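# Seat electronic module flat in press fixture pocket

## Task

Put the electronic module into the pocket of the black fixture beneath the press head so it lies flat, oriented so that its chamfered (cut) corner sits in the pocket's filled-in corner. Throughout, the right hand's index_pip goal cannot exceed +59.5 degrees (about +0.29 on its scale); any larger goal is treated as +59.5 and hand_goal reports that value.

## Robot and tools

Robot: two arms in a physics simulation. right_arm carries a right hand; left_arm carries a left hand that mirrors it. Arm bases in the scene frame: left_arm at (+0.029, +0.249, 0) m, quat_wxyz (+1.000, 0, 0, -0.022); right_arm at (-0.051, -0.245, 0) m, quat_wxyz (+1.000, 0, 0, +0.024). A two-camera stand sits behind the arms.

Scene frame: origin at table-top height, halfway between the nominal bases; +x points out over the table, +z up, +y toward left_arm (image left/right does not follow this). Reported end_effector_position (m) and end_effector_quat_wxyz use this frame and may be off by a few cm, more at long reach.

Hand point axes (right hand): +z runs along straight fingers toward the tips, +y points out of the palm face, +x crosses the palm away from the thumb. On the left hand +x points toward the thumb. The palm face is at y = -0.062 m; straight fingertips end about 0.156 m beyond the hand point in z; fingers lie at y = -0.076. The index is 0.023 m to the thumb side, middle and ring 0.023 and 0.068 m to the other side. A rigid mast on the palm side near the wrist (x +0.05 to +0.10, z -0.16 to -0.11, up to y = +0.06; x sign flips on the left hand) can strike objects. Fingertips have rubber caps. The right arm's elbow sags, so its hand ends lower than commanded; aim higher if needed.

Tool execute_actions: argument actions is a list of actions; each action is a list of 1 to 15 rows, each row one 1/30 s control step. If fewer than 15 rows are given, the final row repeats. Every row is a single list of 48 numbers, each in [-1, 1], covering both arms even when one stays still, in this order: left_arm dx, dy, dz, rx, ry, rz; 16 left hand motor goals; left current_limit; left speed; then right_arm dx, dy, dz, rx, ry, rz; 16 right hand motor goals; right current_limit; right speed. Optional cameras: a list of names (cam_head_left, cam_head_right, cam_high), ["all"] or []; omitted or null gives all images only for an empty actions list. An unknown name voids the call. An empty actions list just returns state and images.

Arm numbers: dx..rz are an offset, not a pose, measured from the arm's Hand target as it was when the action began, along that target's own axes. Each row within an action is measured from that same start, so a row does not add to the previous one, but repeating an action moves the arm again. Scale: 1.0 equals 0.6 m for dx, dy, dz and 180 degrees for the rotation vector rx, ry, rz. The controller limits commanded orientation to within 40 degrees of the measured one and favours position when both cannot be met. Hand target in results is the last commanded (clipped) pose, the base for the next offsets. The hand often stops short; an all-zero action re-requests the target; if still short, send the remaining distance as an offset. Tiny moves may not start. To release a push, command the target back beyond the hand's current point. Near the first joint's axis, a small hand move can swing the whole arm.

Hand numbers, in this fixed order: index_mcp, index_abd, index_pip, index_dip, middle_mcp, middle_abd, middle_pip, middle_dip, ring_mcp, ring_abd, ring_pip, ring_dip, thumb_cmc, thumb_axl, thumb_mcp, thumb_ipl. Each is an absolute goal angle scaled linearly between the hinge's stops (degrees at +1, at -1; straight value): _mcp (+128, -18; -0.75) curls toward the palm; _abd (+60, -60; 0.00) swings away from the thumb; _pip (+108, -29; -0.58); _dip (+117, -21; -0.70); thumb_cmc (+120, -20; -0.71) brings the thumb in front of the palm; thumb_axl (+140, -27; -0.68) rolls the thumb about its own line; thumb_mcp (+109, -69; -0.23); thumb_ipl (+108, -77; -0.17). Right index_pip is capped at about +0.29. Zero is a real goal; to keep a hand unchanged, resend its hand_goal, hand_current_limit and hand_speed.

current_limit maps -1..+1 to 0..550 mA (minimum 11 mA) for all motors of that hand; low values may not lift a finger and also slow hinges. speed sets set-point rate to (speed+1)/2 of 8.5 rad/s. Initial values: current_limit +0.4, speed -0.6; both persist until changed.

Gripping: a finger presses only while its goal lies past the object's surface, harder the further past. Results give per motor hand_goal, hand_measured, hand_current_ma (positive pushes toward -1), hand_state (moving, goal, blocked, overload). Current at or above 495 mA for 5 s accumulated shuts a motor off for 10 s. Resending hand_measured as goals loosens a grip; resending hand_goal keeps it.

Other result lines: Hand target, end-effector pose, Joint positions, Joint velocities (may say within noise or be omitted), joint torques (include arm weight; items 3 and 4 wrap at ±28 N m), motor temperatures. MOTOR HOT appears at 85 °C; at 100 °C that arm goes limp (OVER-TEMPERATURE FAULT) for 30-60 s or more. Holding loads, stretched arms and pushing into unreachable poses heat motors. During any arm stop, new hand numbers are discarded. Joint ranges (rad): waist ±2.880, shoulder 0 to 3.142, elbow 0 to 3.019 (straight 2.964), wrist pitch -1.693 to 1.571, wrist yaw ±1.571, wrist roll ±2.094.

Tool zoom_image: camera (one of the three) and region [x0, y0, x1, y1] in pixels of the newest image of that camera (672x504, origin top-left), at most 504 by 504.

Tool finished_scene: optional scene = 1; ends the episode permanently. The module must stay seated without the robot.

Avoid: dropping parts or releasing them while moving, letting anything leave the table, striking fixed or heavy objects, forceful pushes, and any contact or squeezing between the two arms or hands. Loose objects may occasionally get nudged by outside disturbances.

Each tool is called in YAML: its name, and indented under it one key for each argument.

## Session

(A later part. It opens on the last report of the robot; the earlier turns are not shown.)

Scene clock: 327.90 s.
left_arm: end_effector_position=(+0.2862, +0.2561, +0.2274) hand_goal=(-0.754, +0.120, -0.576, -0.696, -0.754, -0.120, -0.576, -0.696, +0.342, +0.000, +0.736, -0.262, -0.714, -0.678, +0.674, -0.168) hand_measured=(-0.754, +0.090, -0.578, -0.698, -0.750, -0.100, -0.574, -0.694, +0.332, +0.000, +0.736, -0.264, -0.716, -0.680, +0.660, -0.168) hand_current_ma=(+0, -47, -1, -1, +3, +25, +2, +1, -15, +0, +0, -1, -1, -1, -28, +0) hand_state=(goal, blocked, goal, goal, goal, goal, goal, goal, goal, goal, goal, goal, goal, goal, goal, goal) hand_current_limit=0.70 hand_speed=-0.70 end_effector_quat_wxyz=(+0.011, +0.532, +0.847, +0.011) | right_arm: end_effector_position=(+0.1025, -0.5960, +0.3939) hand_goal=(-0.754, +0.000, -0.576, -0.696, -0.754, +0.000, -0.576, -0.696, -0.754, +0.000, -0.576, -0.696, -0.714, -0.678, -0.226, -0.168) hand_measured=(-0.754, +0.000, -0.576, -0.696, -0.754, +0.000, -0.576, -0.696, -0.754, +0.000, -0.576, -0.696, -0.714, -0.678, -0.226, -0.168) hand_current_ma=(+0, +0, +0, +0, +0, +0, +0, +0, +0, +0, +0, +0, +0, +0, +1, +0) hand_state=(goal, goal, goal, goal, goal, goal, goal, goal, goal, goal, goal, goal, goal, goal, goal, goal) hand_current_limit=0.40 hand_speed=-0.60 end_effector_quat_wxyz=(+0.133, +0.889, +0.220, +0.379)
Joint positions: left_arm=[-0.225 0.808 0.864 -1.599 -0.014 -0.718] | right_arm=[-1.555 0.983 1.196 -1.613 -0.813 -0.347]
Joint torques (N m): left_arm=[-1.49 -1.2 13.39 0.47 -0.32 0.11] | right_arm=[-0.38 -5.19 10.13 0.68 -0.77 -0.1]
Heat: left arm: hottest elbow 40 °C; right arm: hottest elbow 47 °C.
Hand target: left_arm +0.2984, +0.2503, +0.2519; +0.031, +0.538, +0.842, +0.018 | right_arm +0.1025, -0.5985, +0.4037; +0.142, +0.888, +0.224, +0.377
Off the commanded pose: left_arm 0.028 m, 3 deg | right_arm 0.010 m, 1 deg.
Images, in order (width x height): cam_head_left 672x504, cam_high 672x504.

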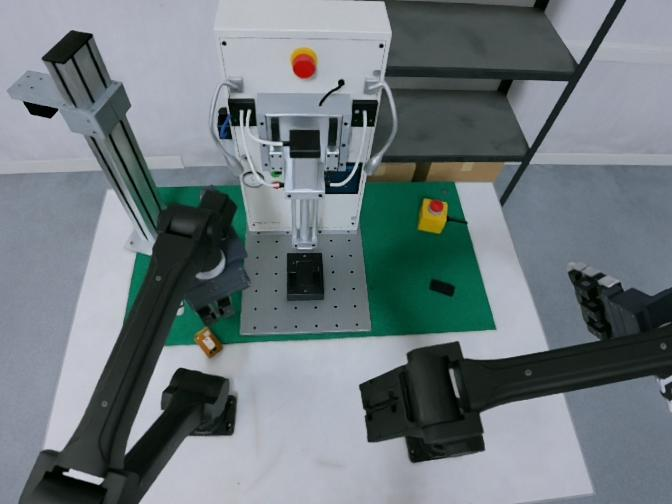

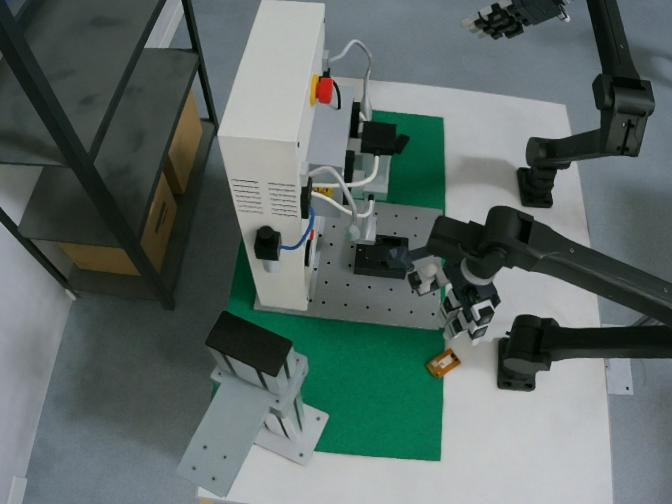

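execute_actions:
  actions:
    - [[0.1358,-0.0302,0.06,0.0169,0.0144,-0.0944,-0.754,-0.167,-0.576,-0.696,-0.754,0.167,-0.576,-0.696,0.342,0,0.737,-0.261,-0.714,-0.678,0.674,-0.168,0.4,-0.7,0,0,0,0,0,0,-0.754,0,-0.576,-0.696,-0.754,0,-0.576,-0.696,-0.754,0,-0.576,-0.696,-0.714,-0.678,-0.226,-0.168,0.4,-0.6]]
    - [[0,0,0.071,0,0,0,-0.754,-0.167,-0.576,-0.696,-0.754,0.167,-0.576,-0.696,0.342,0,0.737,-0.261,-0.714,-0.678,0.674,-0.168,0.4,-0.7,0,0,0,0,0,0,-0.754,0,-0.576,-0.696,-0.754,0,-0.576,-0.696,-0.754,0,-0.576,-0.696,-0.714,-0.678,-0.226,-0.168,0.4,-0.6]]
  cameras: ["cam_head_left","cam_high"]

zoom_image:
  camera: "cam_high"
  region: [400, 320, 480, 400]

zoom_image:
  camera: "cam_head_left"
  region: [170, 300, 240, 370]

Scene clock: 334.87 s.
left_arm: end_effector_position=(+0.2469, +0.3157, +0.1676) hand_goal=(-0.754, -0.168, -0.576, -0.696, -0.754, +0.166, -0.576, -0.696, +0.342, +0.000, +0.736, -0.262, -0.714, -0.678, +0.674, -0.168) hand_measured=(-0.754, -0.164, -0.578, -0.698, -0.752, +0.162, -0.574, -0.694, +0.332, +0.000, +0.736, -0.264, -0.716, -0.680, +0.660, -0.168) hand_current_ma=(+0, +2, -1, -1, +2, -3, +2, +1, -15, +0, +0, -1, -1, -1, -28, +0) hand_state=(goal, goal, goal, goal, goal, goal, goal, goal, goal, goal, goal, goal, goal, goal, goal, goal) hand_current_limit=0.40 hand_speed=-0.70 end_effector_quat_wxyz=(-0.008, +0.408, +0.913, +0.002) | right_arm: end_effector_position=(+0.1025, -0.5960, +0.3939) hand_goal=(-0.754, +0.000, -0.576, -0.696, -0.754, +0.000, -0.576, -0.696, -0.754, +0.000, -0.576, -0.696, -0.714, -0.678, -0.226, -0.168) hand_measured=(-0.754, +0.000, -0.576, -0.696, -0.754, +0.000, -0.576, -0.696, -0.754, +0.000, -0.576, -0.696, -0.714, -0.678, -0.226, -0.168) hand_current_ma=(+0, +0, +0, +0, +0, +0, +0, +0, +0, +0, +0, +0, +0, +0, +1, +0) hand_state=(goal, goal, goal, goal, goal, goal, goal, goal, goal, goal, goal, goal, goal, goal, goal, goal) hand_current_limit=0.40 hand_speed=-0.60 end_effector_quat_wxyz=(+0.133, +0.889, +0.220, +0.379)
Joint positions: left_arm=[-0.005 0.755 0.691 -1.521 -0.009 -0.78] | right_arm=[-1.555 0.983 1.196 -1.613 -0.813 -0.347]
Joint torques (N m): left_arm=[0.44 -1.26 8.83 1.24 -0.1 0.11] | right_arm=[-0.97 -5.13 10.13 0.69 -0.79 -0.07]
Heat: left arm: hottest elbow 40 °C; right arm: hottest elbow 47 °C.
Hand target: left_arm +0.2505, +0.3168, +0.1697; +0.000, +0.408, +0.913, +0.004 | right_arm +0.1025, -0.5985, +0.4037; +0.142, +0.888, +0.224, +0.377
Off the commanded pose: left_arm 0.004 m, 1 deg | right_arm 0.010 m, 1 deg.
Images, in order (width x height): cam_head_left 672x504, cam_high 672x504.

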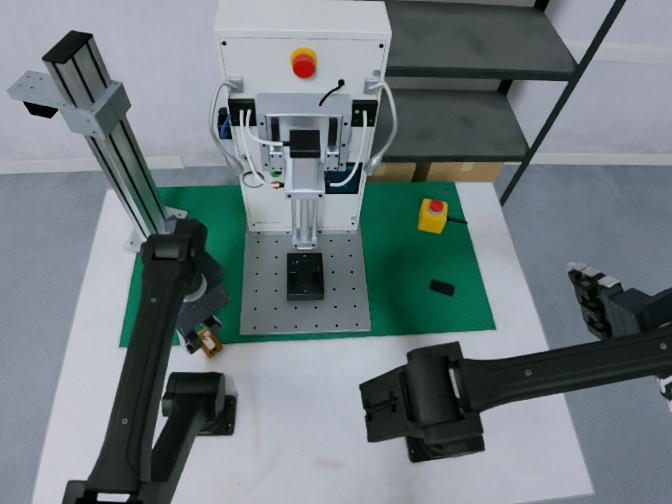

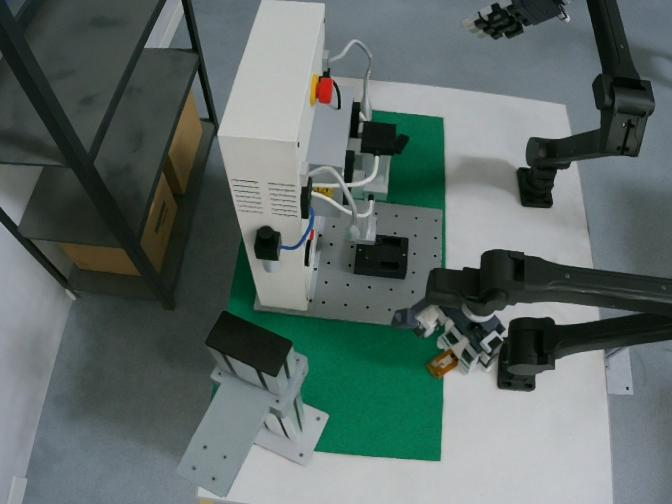

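Scaled by 6.300 from the camera's 672x504 image, which has a finer 960x720 frame.

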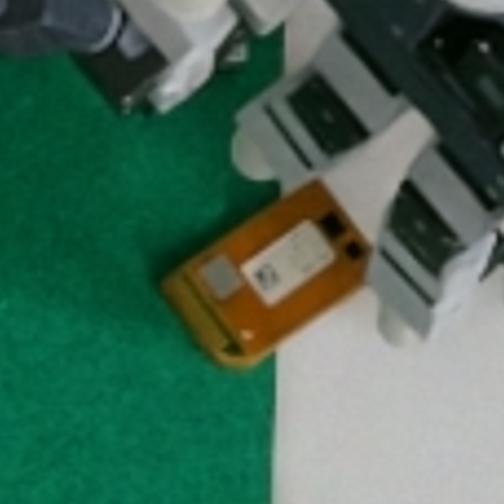

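Scaled by 7.200 from the camera's 672x504 image, which has a finer 960x720 frame.

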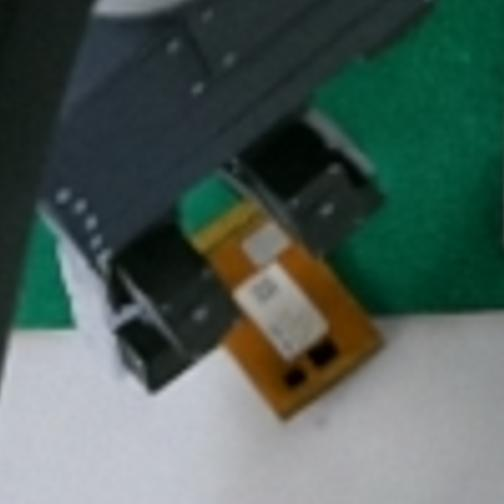

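execute_actions:
  actions:
    - [[-0.0092,0.0052,0.0417,0,0,0,-0.754,-0.167,-0.576,-0.696,-0.754,0.167,-0.576,-0.696,0.342,0,0.737,-0.261,-0.714,-0.678,0.674,-0.168,0.4,-0.7,0,0,0,0,0,0,-0.754,0,-0.576,-0.696,-0.754,0,-0.576,-0.696,-0.754,0,-0.576,-0.696,-0.714,-0.678,-0.226,-0.168,0.4,-0.6]]
  cameras: ["cam_head_left","cam_high"]

zoom_image:
  camera: "cam_high"
  region: [400, 320, 480, 400]

zoom_image:
  camera: "cam_head_left"
  region: [170, 300, 240, 370]

Scene clock: 337.70 s.
left_arm: end_effector_position=(+0.2533, +0.3154, +0.1463) hand_goal=(-0.754, -0.168, -0.576, -0.696, -0.754, +0.166, -0.576, -0.696, +0.342, +0.000, +0.736, -0.262, -0.714, -0.678, +0.674, -0.168) hand_measured=(-0.754, -0.164, -0.578, -0.698, -0.752, +0.162, -0.574, -0.694, +0.332, +0.000, +0.736, -0.264, -0.716, -0.680, +0.660, -0.168) hand_current_ma=(+0, +2, -1, -1, +2, -3, +2, +1, -15, +0, +0, -1, -1, -1, -28, +0) hand_state=(goal, goal, goal, goal, goal, goal, goal, goal, goal, goal, goal, goal, goal, goal, goal, goal) hand_current_limit=0.40 hand_speed=-0.70 end_effector_quat_wxyz=(-0.001, +0.408, +0.913, +0.005) | right_arm: end_effector_position=(+0.1025, -0.5960, +0.3939) hand_goal=(-0.754, +0.000, -0.576, -0.696, -0.754, +0.000, -0.576, -0.696, -0.754, +0.000, -0.576, -0.696, -0.714, -0.678, -0.226, -0.168) hand_measured=(-0.754, +0.000, -0.576, -0.696, -0.754, +0.000, -0.576, -0.696, -0.754, +0.000, -0.576, -0.696, -0.714, -0.678, -0.226, -0.168) hand_current_ma=(+0, +0, +0, +0, +0, +0, +0, +0, +0, +0, +0, +0, +0, +0, +1, +0) hand_state=(goal, goal, goal, goal, goal, goal, goal, goal, goal, goal, goal, goal, goal, goal, goal, goal) hand_current_limit=0.40 hand_speed=-0.60 end_effector_quat_wxyz=(+0.133, +0.889, +0.220, +0.379)
Joint positions: left_arm=[-0.005 0.771 0.64 -1.437 -0.009 -0.779] | right_arm=[-1.555 0.983 1.196 -1.613 -0.813 -0.347]
Joint torques (N m): left_arm=[-0.5 -0.21 8.61 1.24 -0.09 0.06] | right_arm=[-1.38 -5.36 10.18 0.94 -0.78 -0.11]
Heat: left arm: hottest elbow 40 °C; right arm: hottest elbow 47 °C.
Hand target: left_arm +0.2565, +0.3150, +0.1446; +0.000, +0.408, +0.913, +0.003 | right_arm +0.1025, -0.5985, +0.4037; +0.142, +0.888, +0.224, +0.377
Off the commanded pose: left_arm 0.004 m, 0 deg | right_arm 0.010 m, 1 deg.
Images, in order (width x height): cam_head_left 672x504, cam_high 672x504.

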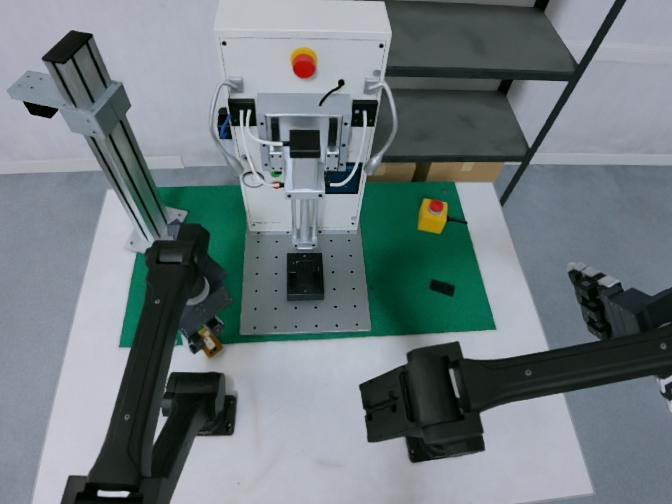

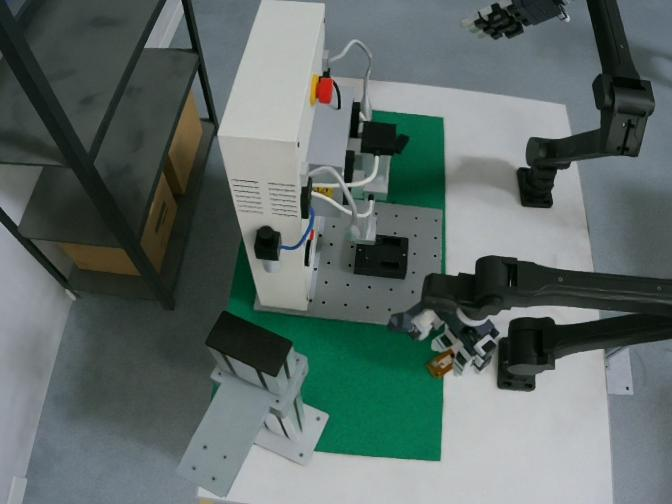

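Scaled by 6.300 from the camera's 672x504 image, which has a finer 960x720 frame.

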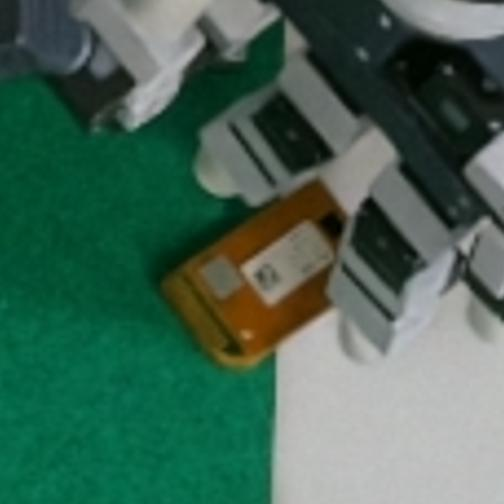

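Scaled by 7.200 from the camera's 672x504 image, which has a finer 960x720 frame.

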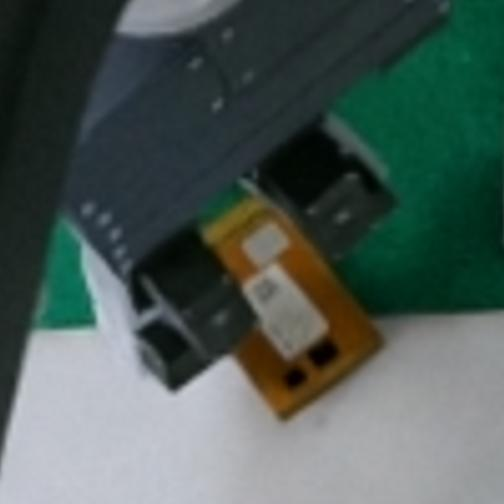

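execute_actions:
  actions:
    - [[-0.0033,0,0.04,0,0,0,-0.754,-0.167,-0.576,-0.696,-0.754,0.167,-0.576,-0.696,0.342,0,0.737,-0.261,-0.714,-0.678,0.674,-0.168,0.4,-0.7,0,0,0,0,0,0,-0.754,0,-0.576,-0.696,-0.754,0,-0.576,-0.696,-0.754,0,-0.576,-0.696,-0.714,-0.678,-0.226,-0.168,0.4,-0.6]]
  cameras: ["cam_head_left","cam_high"]

zoom_image:
  camera: "cam_high"
  region: [400, 320, 480, 400]

Scene clock: 339.13 s.
left_arm: end_effector_position=(+0.2533, +0.3154, +0.1219) hand_goal=(-0.754, -0.168, -0.576, -0.696, -0.754, +0.166, -0.576, -0.696, +0.342, +0.000, +0.736, -0.262, -0.714, -0.678, +0.674, -0.168) hand_measured=(-0.754, -0.164, -0.578, -0.698, -0.756, +0.160, -0.578, -0.696, +0.332, +0.000, +0.736, -0.264, -0.716, -0.680, +0.660, -0.168) hand_current_ma=(+0, +2, -1, -1, -2, -6, -1, +0, -15, +0, +0, -1, -1, -1, -28, +0) hand_state=(goal, goal, goal, goal, goal, goal, goal, goal, goal, goal, goal, goal, goal, goal, goal, goal) hand_current_limit=0.40 hand_speed=-0.70 end_effector_quat_wxyz=(-0.004, +0.408, +0.913, +0.003) | right_arm: end_effector_position=(+0.1025, -0.5960, +0.3939) hand_goal=(-0.754, +0.000, -0.576, -0.696, -0.754, +0.000, -0.576, -0.696, -0.754, +0.000, -0.576, -0.696, -0.714, -0.678, -0.226, -0.168) hand_measured=(-0.754, +0.000, -0.576, -0.696, -0.754, +0.000, -0.576, -0.696, -0.754, +0.000, -0.576, -0.696, -0.714, -0.678, -0.226, -0.168) hand_current_ma=(+0, +0, +0, +0, +0, +0, +0, +0, +0, +0, +0, +0, +0, +0, +1, +0) hand_state=(goal, goal, goal, goal, goal, goal, goal, goal, goal, goal, goal, goal, goal, goal, goal, goal) hand_current_limit=0.40 hand_speed=-0.60 end_effector_quat_wxyz=(+0.133, +0.889, +0.220, +0.379)
Joint positions: left_arm=[-0.005 0.792 0.584 -1.368 -0.009 -0.779] | right_arm=[-1.555 0.983 1.196 -1.613 -0.813 -0.347]
Joint torques (N m): left_arm=[-1.14 -0.26 8.55 1.44 -0.09 -0.01] | right_arm=[-0.79 -4.48 10.17 0.79 -0.85 -0.09]
Heat: left arm: hottest elbow 40 °C; right arm: hottest elbow 47 °C.
Hand target: left_arm +0.2579, +0.3136, +0.1206; +0.000, +0.408, +0.913, +0.003 | right_arm +0.1025, -0.5985, +0.4037; +0.142, +0.888, +0.224, +0.377
Off the commanded pose: left_arm 0.005 m, 0 deg | right_arm 0.010 m, 1 deg.
Images, in order (width x height): cam_head_left 672x504, cam_high 672x504.

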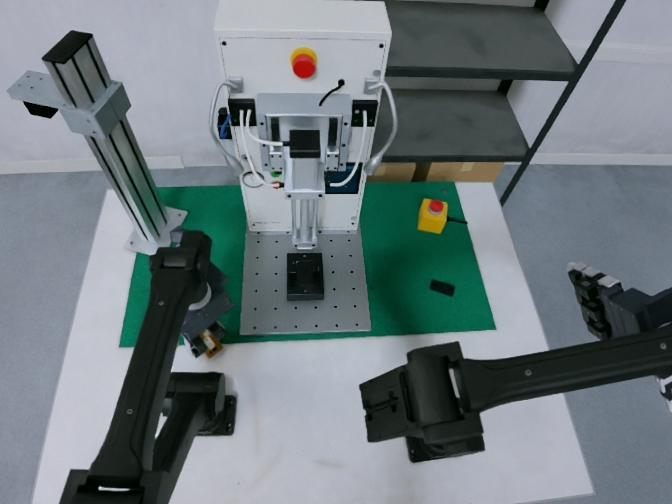

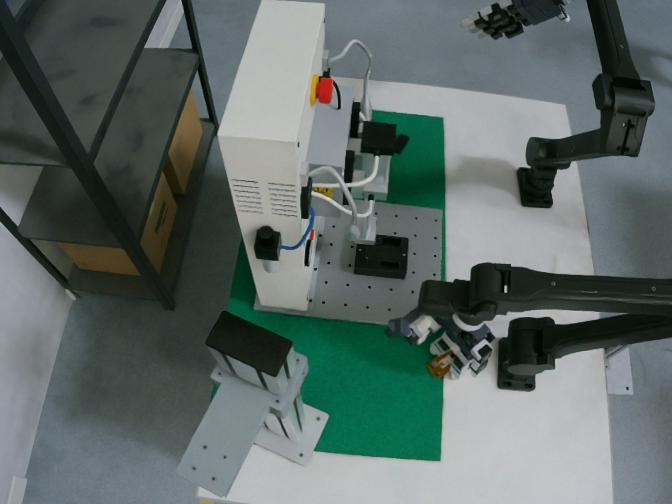

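Scaled by 6.300 from the camera's 672x504 image, which has a finer 960x720 frame.

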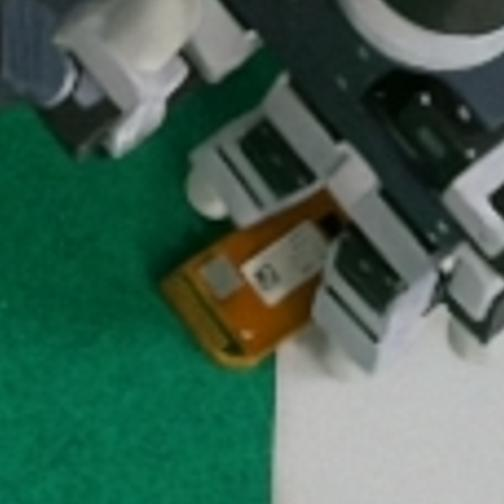

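execute_actions:
  actions:
    - [[0,0,-0.003,0,0,0,-0.754,0.05,-0.576,-0.696,-0.754,-0.05,-0.576,-0.696,0.342,0,0.737,-0.261,-0.714,-0.678,0.674,-0.168,0.4,-0.85,0,0,0,0,0,0,-0.754,0,-0.576,-0.696,-0.754,0,-0.576,-0.696,-0.754,0,-0.576,-0.696,-0.714,-0.678,-0.226,-0.168,0.4,-0.6]]
    - [[0,0,0,0,0,0,-0.754,0.12,-0.576,-0.696,-0.754,-0.12,-0.576,-0.696,0.342,0,0.737,-0.261,-0.714,-0.678,0.674,-0.168,0.7,-0.7,0,0,0,0,0,0,-0.754,0,-0.576,-0.696,-0.754,0,-0.576,-0.696,-0.754,0,-0.576,-0.696,-0.714,-0.678,-0.226,-0.168,0.4,-0.6]]

zoom_image:
  camera: "cam_high"
  region: [400, 320, 480, 400]

Scene clock: 340.93 s.
left_arm: end_effector_position=(+0.2547, +0.3143, +0.1217) hand_goal=(-0.754, +0.120, -0.576, -0.696, -0.754, -0.120, -0.576, -0.696, +0.342, +0.000, +0.736, -0.262, -0.714, -0.678, +0.674, -0.168) hand_measured=(-0.754, -0.052, -0.578, -0.698, -0.756, +0.110, -0.578, -0.696, +0.332, +0.000, +0.736, -0.264, -0.716, -0.680, +0.660, -0.168) hand_current_ma=(+0, -467, -1, -1, -2, +467, -1, +0, -15, +0, +0, -1, -1, -1, -28, +0) hand_state=(goal, blocked, goal, goal, goal, blocked, goal, goal, goal, goal, goal, goal, goal, goal, goal, goal) hand_current_limit=0.70 hand_speed=-0.70 end_effector_quat_wxyz=(+0.000, +0.408, +0.913, +0.002) | right_arm: end_effector_position=(+0.1025, -0.5960, +0.3939) hand_goal=(-0.754, +0.000, -0.576, -0.696, -0.754, +0.000, -0.576, -0.696, -0.754, +0.000, -0.576, -0.696, -0.714, -0.678, -0.226, -0.168) hand_measured=(-0.754, +0.000, -0.576, -0.696, -0.754, +0.000, -0.576, -0.696, -0.754, +0.000, -0.576, -0.696, -0.714, -0.678, -0.226, -0.168) hand_current_ma=(+0, +0, +0, +0, +0, +0, +0, +0, +0, +0, +0, +0, +0, +0, +1, +0) hand_state=(goal, goal, goal, goal, goal, goal, goal, goal, goal, goal, goal, goal, goal, goal, goal, goal) hand_current_limit=0.40 hand_speed=-0.60 end_effector_quat_wxyz=(+0.133, +0.889, +0.220, +0.379)
Joint positions: left_arm=[-0.005 0.792 0.584 -1.362 -0.004 -0.779] | right_arm=[-1.555 0.983 1.196 -1.613 -0.813 -0.347]
Joint torques (N m): left_arm=[-1.08 -0.44 8.9 0.98 -0.28 -0.01] | right_arm=[-0.44 -5.66 10.28 0.83 -0.76 -0.04]
Heat: left arm: hottest elbow 40 °C; right arm: hottest elbow 47 °C.
Hand target: left_arm +0.2579, +0.3137, +0.1225; +0.000, +0.408, +0.913, +0.004 | right_arm +0.1025, -0.5985, +0.4037; +0.142, +0.888, +0.224, +0.377
Off the commanded pose: left_arm 0.003 m, 0 deg | right_arm 0.010 m, 1 deg.

Scaled by 6.300 from the camera's 672x504 image, which has a finer 960x720 frame.
This view is cut from an older image: the scene may have changed since it was taken.

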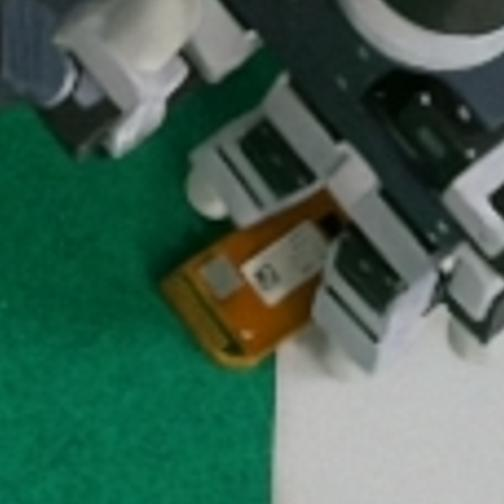

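execute_actions:
  actions:
    - [[0,0,-0.1,-0.0158,-0.0157,0,-0.754,0.12,-0.576,-0.696,-0.754,-0.12,-0.576,-0.696,0.342,0,0.737,-0.261,-0.714,-0.678,0.674,-0.168,0.7,-0.7,0,0,0,0,0,0,-0.754,0,-0.576,-0.696,-0.754,0,-0.576,-0.696,-0.754,0,-0.576,-0.696,-0.714,-0.678,-0.226,-0.168,0.4,-0.6]]
  cameras: ["cam_head_left","cam_high"]

zoom_image:
  camera: "cam_high"
  region: [400, 320, 480, 400]

zoom_image:
  camera: "cam_head_left"
  region: [170, 300, 240, 370]

Scene clock: 342.87 s.
left_arm: end_effector_position=(+0.2433, +0.3149, +0.1539) hand_goal=(-0.754, +0.120, -0.576, -0.696, -0.754, -0.120, -0.576, -0.696, +0.342, +0.000, +0.736, -0.262, -0.714, -0.678, +0.674, -0.168) hand_measured=(-0.752, -0.048, -0.576, -0.698, -0.754, +0.110, -0.576, -0.696, +0.332, +0.000, +0.736, -0.264, -0.716, -0.680, +0.660, -0.168) hand_current_ma=(+1, -467, +0, -1, +0, +467, +0, +0, -15, +0, +0, -1, -1, -1, -28, +0) hand_state=(goal, blocked, goal, goal, goal, blocked, goal, goal, goal, goal, goal, goal, goal, goal, goal, goal) hand_current_limit=0.70 hand_speed=-0.70 end_effector_quat_wxyz=(+0.006, +0.408, +0.913, +0.004) | right_arm: end_effector_position=(+0.1025, -0.5960, +0.3939) hand_goal=(-0.754, +0.000, -0.576, -0.696, -0.754, +0.000, -0.576, -0.696, -0.754, +0.000, -0.576, -0.696, -0.714, -0.678, -0.226, -0.168) hand_measured=(-0.754, +0.000, -0.576, -0.696, -0.754, +0.000, -0.576, -0.696, -0.754, +0.000, -0.576, -0.696, -0.714, -0.678, -0.226, -0.168) hand_current_ma=(+0, +0, +0, +0, +0, +0, +0, +0, +0, +0, +0, +0, +0, +0, +1, +0) hand_state=(goal, goal, goal, goal, goal, goal, goal, goal, goal, goal, goal, goal, goal, goal, goal, goal) hand_current_limit=0.40 hand_speed=-0.60 end_effector_quat_wxyz=(+0.133, +0.889, +0.220, +0.379)
Joint positions: left_arm=[-0.005 0.723 0.64 -1.475 -0.004 -0.779] | right_arm=[-1.555 0.983 1.196 -1.613 -0.813 -0.347]
Joint torques (N m): left_arm=[-1.08 -1.2 13.56 0.43 -0.27 -0.01] | right_arm=[-0.26 -5.54 10.33 0.58 -0.74 -0.05]
Heat: left arm: hottest elbow 40 °C; right arm: hottest elbow 47 °C.
Hand target: left_arm +0.2579, +0.3132, +0.1825; +0.033, +0.408, +0.912, +0.016 | right_arm +0.1025, -0.5985, +0.4037; +0.142, +0.888, +0.224, +0.377
Off the commanded pose: left_arm 0.032 m, 3 deg | right_arm 0.010 m, 1 deg.
Images, in order (width x height): cam_head_left 672x504, cam_high 672x504.

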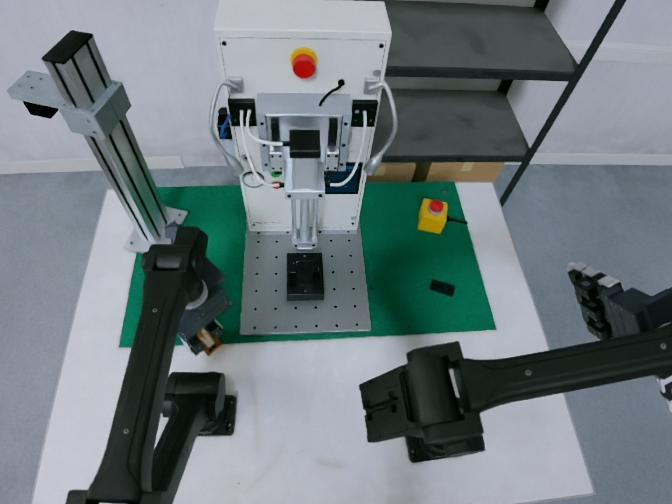

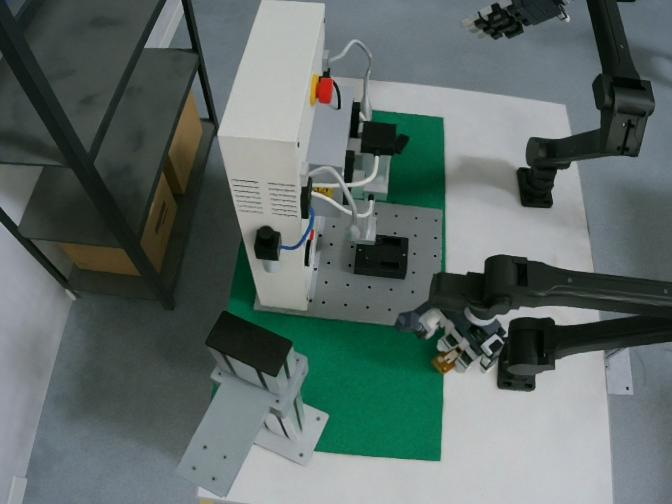

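Scaled by 6.300 from the camera's 672x504 image, which has a finer 960x720 frame.

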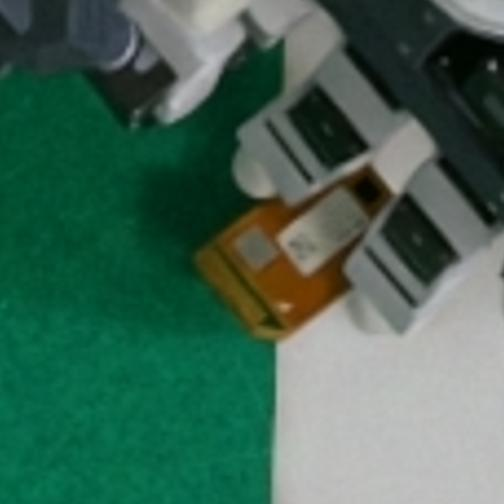

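Scaled by 7.200 from the camera's 672x504 image, which has a finer 960x720 frame.

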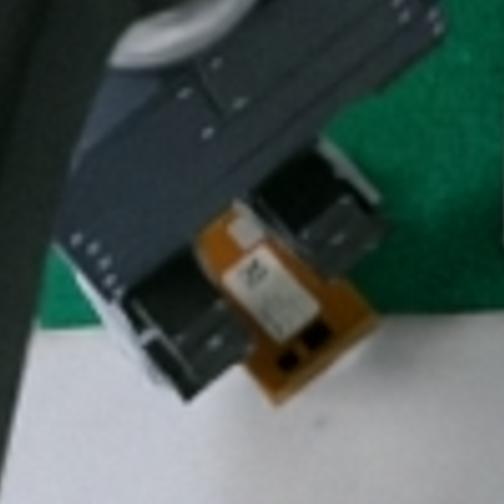

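execute_actions:
  actions:
    - [[-0.0745,-0.0483,0,0,0,0.0467,-0.754,0.12,-0.576,-0.696,-0.754,-0.12,-0.576,-0.696,0.342,0,0.737,-0.261,-0.714,-0.678,0.674,-0.168,0.7,-0.7,0,0,0,0,0,0,-0.754,0,-0.576,-0.696,-0.754,0,-0.576,-0.696,-0.754,0,-0.576,-0.696,-0.714,-0.678,-0.226,-0.168,0.4,-0.6]]
    - [[-0.0808,-0.0368,0,0,0,0.0467,-0.754,0.12,-0.576,-0.696,-0.754,-0.12,-0.576,-0.696,0.342,0,0.737,-0.261,-0.714,-0.678,0.674,-0.168,0.7,-0.7,0,0,0,0,0,0,-0.754,0,-0.576,-0.696,-0.754,0,-0.576,-0.696,-0.754,0,-0.576,-0.696,-0.714,-0.678,-0.226,-0.168,0.4,-0.6]]
  cameras: ["cam_head_left","cam_high"]

zoom_image:
  camera: "cam_high"
  region: [400, 280, 490, 370]

zoom_image:
  camera: "cam_head_left"
  region: [180, 290, 260, 370]

Scene clock: 346.63 s.
left_arm: end_effector_position=(+0.2556, +0.2199, +0.1574) hand_goal=(-0.754, +0.120, -0.576, -0.696, -0.754, -0.120, -0.576, -0.696, +0.342, +0.000, +0.736, -0.262, -0.714, -0.678, +0.674, -0.168) hand_measured=(-0.754, -0.048, -0.576, -0.698, -0.752, +0.110, -0.576, -0.696, +0.332, +0.000, +0.736, -0.264, -0.716, -0.680, +0.660, -0.168) hand_current_ma=(+0, -468, +0, -1, +2, +467, +0, +0, -15, +0, +0, -1, -1, -1, -28, +0) hand_state=(goal, blocked, goal, goal, goal, blocked, goal, goal, goal, goal, goal, goal, goal, goal, goal, goal) hand_current_limit=0.70 hand_speed=-0.70 end_effector_quat_wxyz=(-0.002, +0.538, +0.843, +0.017) | right_arm: end_effector_position=(+0.1025, -0.5960, +0.3939) hand_goal=(-0.754, +0.000, -0.576, -0.696, -0.754, +0.000, -0.576, -0.696, -0.754, +0.000, -0.576, -0.696, -0.714, -0.678, -0.226, -0.168) hand_measured=(-0.754, +0.000, -0.576, -0.696, -0.754, +0.000, -0.576, -0.696, -0.754, +0.000, -0.576, -0.696, -0.714, -0.678, -0.226, -0.168) hand_current_ma=(+0, +0, +0, +0, +0, +0, +0, +0, +0, +0, +0, +0, +0, +0, +1, +0) hand_state=(goal, goal, goal, goal, goal, goal, goal, goal, goal, goal, goal, goal, goal, goal, goal, goal) hand_current_limit=0.40 hand_speed=-0.60 end_effector_quat_wxyz=(+0.133, +0.889, +0.220, +0.379)
Joint positions: left_arm=[-0.479 0.786 0.669 -1.457 -0.034 -0.956] | right_arm=[-1.555 0.983 1.196 -1.613 -0.813 -0.347]
Joint torques (N m): left_arm=[-1.44 -0.44 13.79 1.11 -0.37 -0.06] | right_arm=[-0.21 -5.54 10.13 0.55 -0.8 -0.1]
Heat: left arm: hottest elbow 41 °C; right arm: hottest elbow 47 °C.
Hand target: left_arm +0.2743, +0.2080, +0.1834; +0.030, +0.537, +0.843, +0.021 | right_arm +0.1025, -0.5985, +0.4037; +0.142, +0.888, +0.224, +0.377
Off the commanded pose: left_arm 0.034 m, 4 deg | right_arm 0.010 m, 1 deg.
Images, in order (width x height): cam_head_left 672x504, cam_high 672x504.

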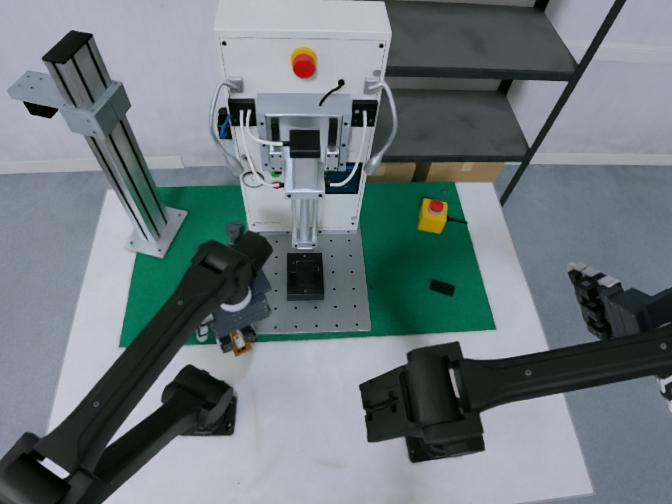

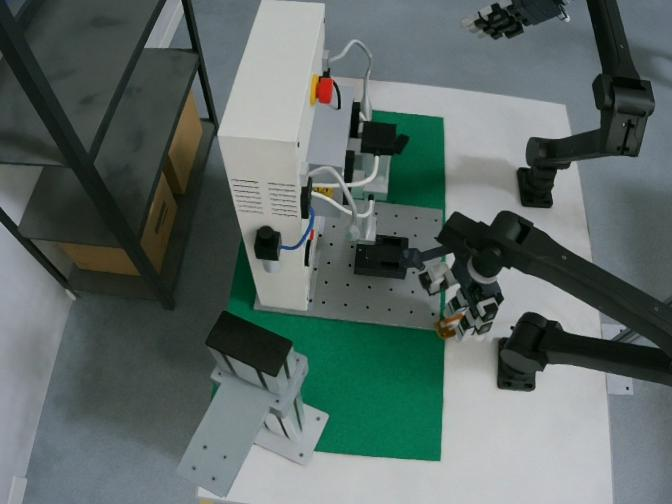

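Scaled by 5.600 from the camera's 672x504 image, which has a finer 960x720 frame.

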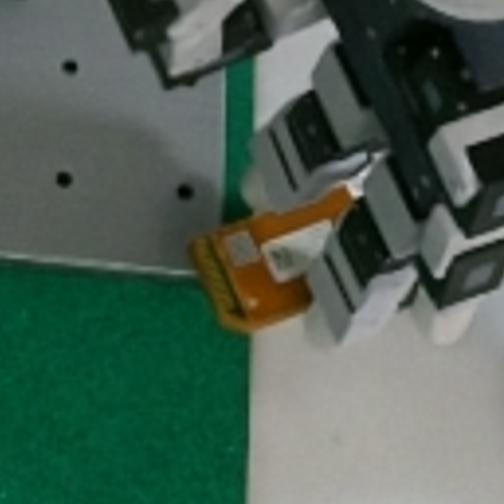

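Scaled by 6.300 from the camera's 672x504 image, which has a finer 960x720 frame.

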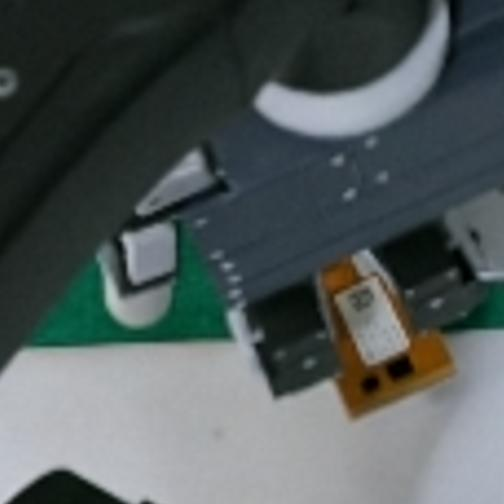

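execute_actions:
  actions:
    - [[-0.0785,-0.009,-0.0433,0,0,0.0694,-0.754,0.12,-0.576,-0.696,-0.754,-0.12,-0.576,-0.696,0.342,0,0.737,-0.261,-0.714,-0.678,0.674,-0.168,0.7,-0.7,0,0,0,0,0,0,-0.754,0,-0.576,-0.696,-0.754,0,-0.576,-0.696,-0.754,0,-0.576,-0.696,-0.714,-0.678,-0.226,-0.168,0.4,-0.6]]
    - [[-0.0787,0.0082,-0.0433,0,0,0.0694,-0.754,0.12,-0.576,-0.696,-0.754,-0.12,-0.576,-0.696,0.342,0,0.737,-0.261,-0.714,-0.678,0.674,-0.168,0.7,-0.7,0,0,0,0,0,0,-0.754,0,-0.576,-0.696,-0.754,0,-0.576,-0.696,-0.754,0,-0.576,-0.696,-0.714,-0.678,-0.226,-0.168,0.4,-0.6]]
  cameras: ["cam_head_left","cam_high"]

zoom_image:
  camera: "cam_high"
  region: [400, 240, 490, 330]

zoom_image:
  camera: "cam_head_left"
  region: [200, 290, 280, 370]

Scene clock: 352.03 s.
left_arm: end_effector_position=(+0.2892, +0.1297, +0.2129) hand_goal=(-0.754, +0.120, -0.576, -0.696, -0.754, -0.120, -0.576, -0.696, +0.342, +0.000, +0.736, -0.262, -0.714, -0.678, +0.674, -0.168) hand_measured=(-0.754, -0.048, -0.576, -0.698, -0.752, +0.110, -0.576, -0.696, +0.332, +0.000, +0.736, -0.264, -0.716, -0.680, +0.660, -0.168) hand_current_ma=(+0, -468, +0, -1, +1, +467, +0, +0, -15, +0, +0, -1, -1, -1, -28, +0) hand_state=(goal, blocked, goal, goal, goal, blocked, goal, goal, goal, goal, goal, goal, goal, goal, goal, goal) hand_current_limit=0.70 hand_speed=-0.70 end_effector_quat_wxyz=(+0.004, +0.702, +0.712, +0.026) | right_arm: end_effector_position=(+0.1025, -0.5960, +0.3939) hand_goal=(-0.754, +0.000, -0.576, -0.696, -0.754, +0.000, -0.576, -0.696, -0.754, +0.000, -0.576, -0.696, -0.714, -0.678, -0.226, -0.168) hand_measured=(-0.754, +0.000, -0.576, -0.696, -0.754, +0.000, -0.576, -0.696, -0.754, +0.000, -0.576, -0.696, -0.714, -0.678, -0.226, -0.168) hand_current_ma=(+0, +0, +0, +0, +0, +0, +0, +0, +0, +0, +0, +0, +0, +0, +1, +0) hand_state=(goal, goal, goal, goal, goal, goal, goal, goal, goal, goal, goal, goal, goal, goal, goal, goal) hand_current_limit=0.40 hand_speed=-0.60 end_effector_quat_wxyz=(+0.133, +0.889, +0.220, +0.379)
Joint positions: left_arm=[-0.678 0.908 0.869 -1.521 -0.052 -0.734] | right_arm=[-1.555 0.983 1.196 -1.613 -0.813 -0.347]
Joint torques (N m): left_arm=[-0.79 -2.37 13.68 0.36 -0.2 0.11] | right_arm=[-1.2 -5.83 10.13 0.66 -0.78 -0.12]
Heat: left arm: hottest elbow 42 °C; right arm: hottest elbow 47 °C.
Hand target: left_arm +0.3006, +0.1179, +0.2371; +0.025, +0.706, +0.707, +0.027 | right_arm +0.1025, -0.5985, +0.4037; +0.142, +0.888, +0.224, +0.377
Off the commanded pose: left_arm 0.029 m, 3 deg | right_arm 0.010 m, 1 deg.
Images, in order (width x height): cam_head_left 672x504, cam_high 672x504.

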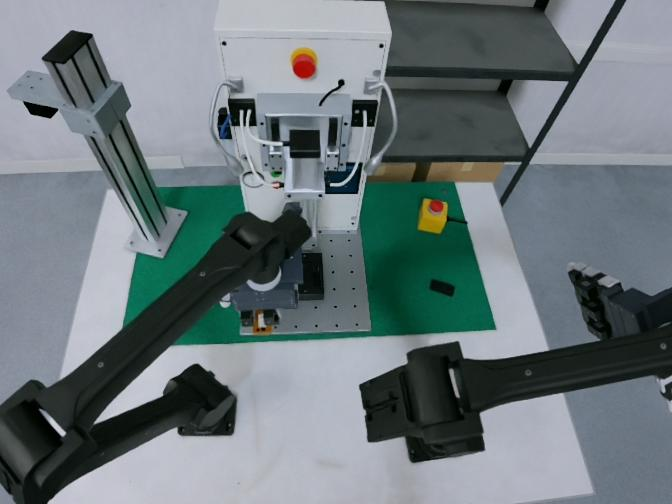

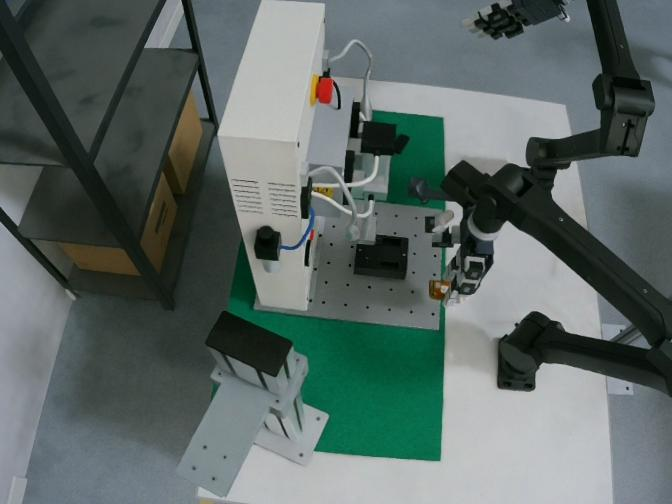

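Scaled by 5.600 from the camera's 672x504 image, which has a finer 960x720 frame.

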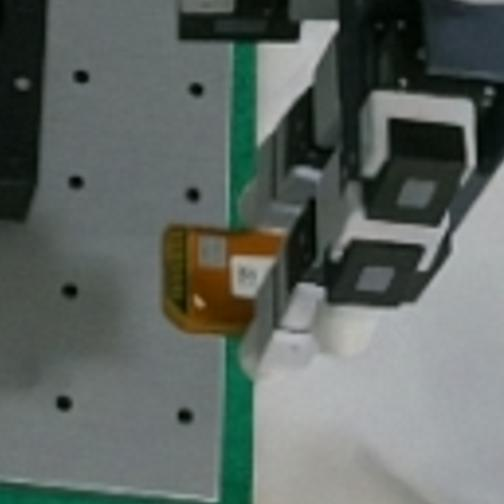

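Scaled by 6.300 from the camera's 672x504 image, which has a finer 960x720 frame.

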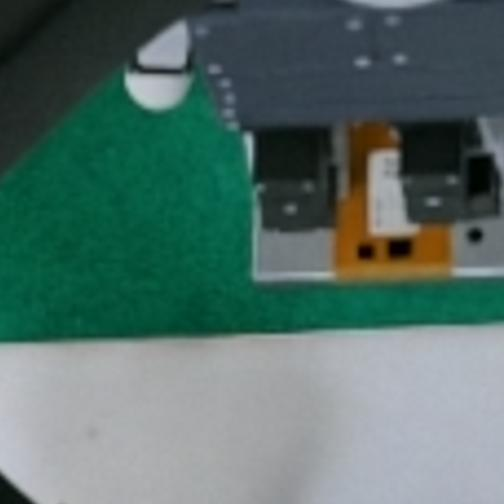

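execute_actions:
  actions:
    - [[-0.045,-0.0082,-0.014,-0.0444,0,0,-0.754,0.12,-0.576,-0.696,-0.754,-0.12,-0.576,-0.696,0.342,0,0.737,-0.261,-0.714,-0.678,0.674,-0.168,0.7,-0.7,0,0,0,0,0,0,-0.754,0,-0.576,-0.696,-0.754,0,-0.576,-0.696,-0.754,0,-0.576,-0.696,-0.714,-0.678,-0.226,-0.168,0.4,-0.6]]
    - [[-0.045,-0.0082,-0.014,-0.0444,0,0,-0.754,0.12,-0.576,-0.696,-0.754,-0.12,-0.576,-0.696,0.342,0,0.737,-0.261,-0.714,-0.678,0.674,-0.168,0.7,-0.7,0,0,0,0,0,0,-0.754,0,-0.576,-0.696,-0.754,0,-0.576,-0.696,-0.754,0,-0.576,-0.696,-0.714,-0.678,-0.226,-0.168,0.4,-0.6]]
  cameras: ["cam_head_left","cam_high"]

zoom_image:
  camera: "cam_high"
  region: [400, 220, 490, 310]

zoom_image:
  camera: "cam_head_left"
  region: [220, 280, 300, 360]

Scene clock: 355.53 s.
left_arm: end_effector_position=(+0.2860, +0.0701, +0.2477) hand_goal=(-0.754, +0.120, -0.576, -0.696, -0.754, -0.120, -0.576, -0.696, +0.342, +0.000, +0.736, -0.262, -0.714, -0.678, +0.674, -0.168) hand_measured=(-0.758, -0.048, -0.578, -0.698, -0.756, +0.110, -0.576, -0.696, +0.332, +0.000, +0.736, -0.264, -0.716, -0.680, +0.660, -0.168) hand_current_ma=(-3, -467, -1, -1, -1, +467, +0, +0, -15, +0, +0, -1, -1, -1, -28, +0) hand_state=(goal, blocked, goal, goal, goal, blocked, goal, goal, goal, goal, goal, goal, goal, goal, goal, goal) hand_current_limit=0.70 hand_speed=-0.70 end_effector_quat_wxyz=(+0.113, +0.699, +0.695, +0.125) | right_arm: end_effector_position=(+0.1025, -0.5960, +0.3939) hand_goal=(-0.754, +0.000, -0.576, -0.696, -0.754, +0.000, -0.576, -0.696, -0.754, +0.000, -0.576, -0.696, -0.714, -0.678, -0.226, -0.168) hand_measured=(-0.754, +0.000, -0.576, -0.696, -0.754, +0.000, -0.576, -0.696, -0.754, +0.000, -0.576, -0.696, -0.714, -0.678, -0.226, -0.168) hand_current_ma=(+0, +0, +0, +0, +0, +0, +0, +0, +0, +0, +0, +0, +0, +0, +1, +0) hand_state=(goal, goal, goal, goal, goal, goal, goal, goal, goal, goal, goal, goal, goal, goal, goal, goal) hand_current_limit=0.40 hand_speed=-0.60 end_effector_quat_wxyz=(+0.133, +0.889, +0.220, +0.379)
Joint positions: left_arm=[-0.995 0.908 0.869 -1.368 -0.298 -1.007] | right_arm=[-1.555 0.983 1.196 -1.613 -0.813 -0.347]
Joint torques (N m): left_arm=[-1.2 -2.78 9.94 1.68 -0.68 -0.05] | right_arm=[-1.14 -5.13 10.13 0.77 -0.76 -0.09]
Heat: left arm: hottest elbow 42 °C; right arm: hottest elbow 47 °C.
Hand target: left_arm +0.2886, +0.0638, +0.2521; +0.123, +0.696, +0.696, +0.125 | right_arm +0.1025, -0.5985, +0.4037; +0.142, +0.888, +0.224, +0.377
Off the commanded pose: left_arm 0.008 m, 1 deg | right_arm 0.010 m, 1 deg.
Images, in order (width x height): cam_head_left 672x504, cam_high 672x504.

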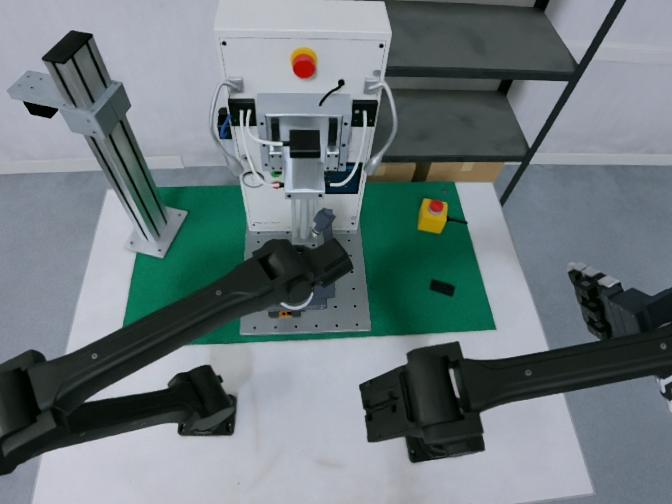

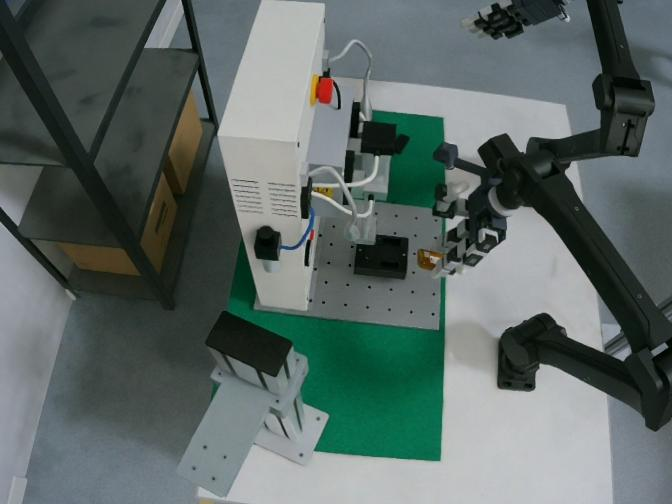

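Scaled by 5.600 from the camera's 672x504 image, which has a finer 960x720 frame.

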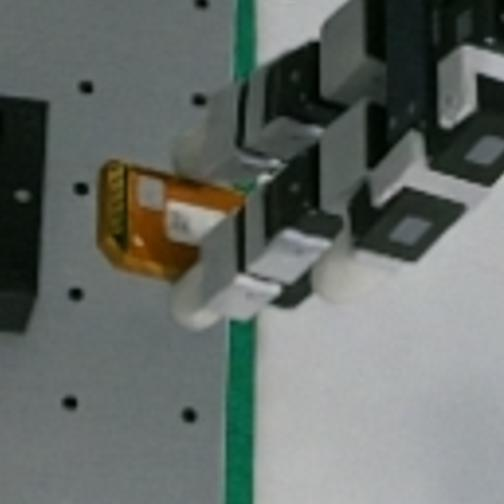

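Scaled by 6.300 from the camera's 672x504 image, which has a finer 960x720 frame.

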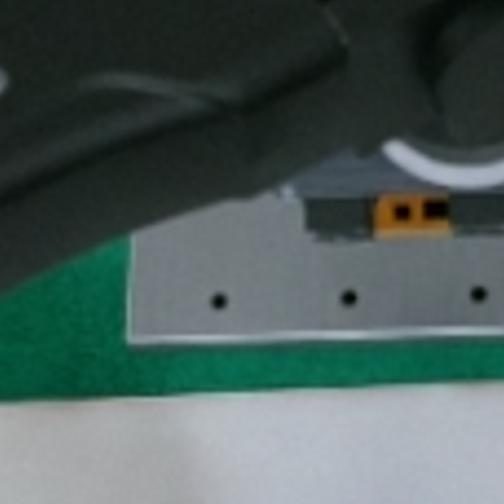

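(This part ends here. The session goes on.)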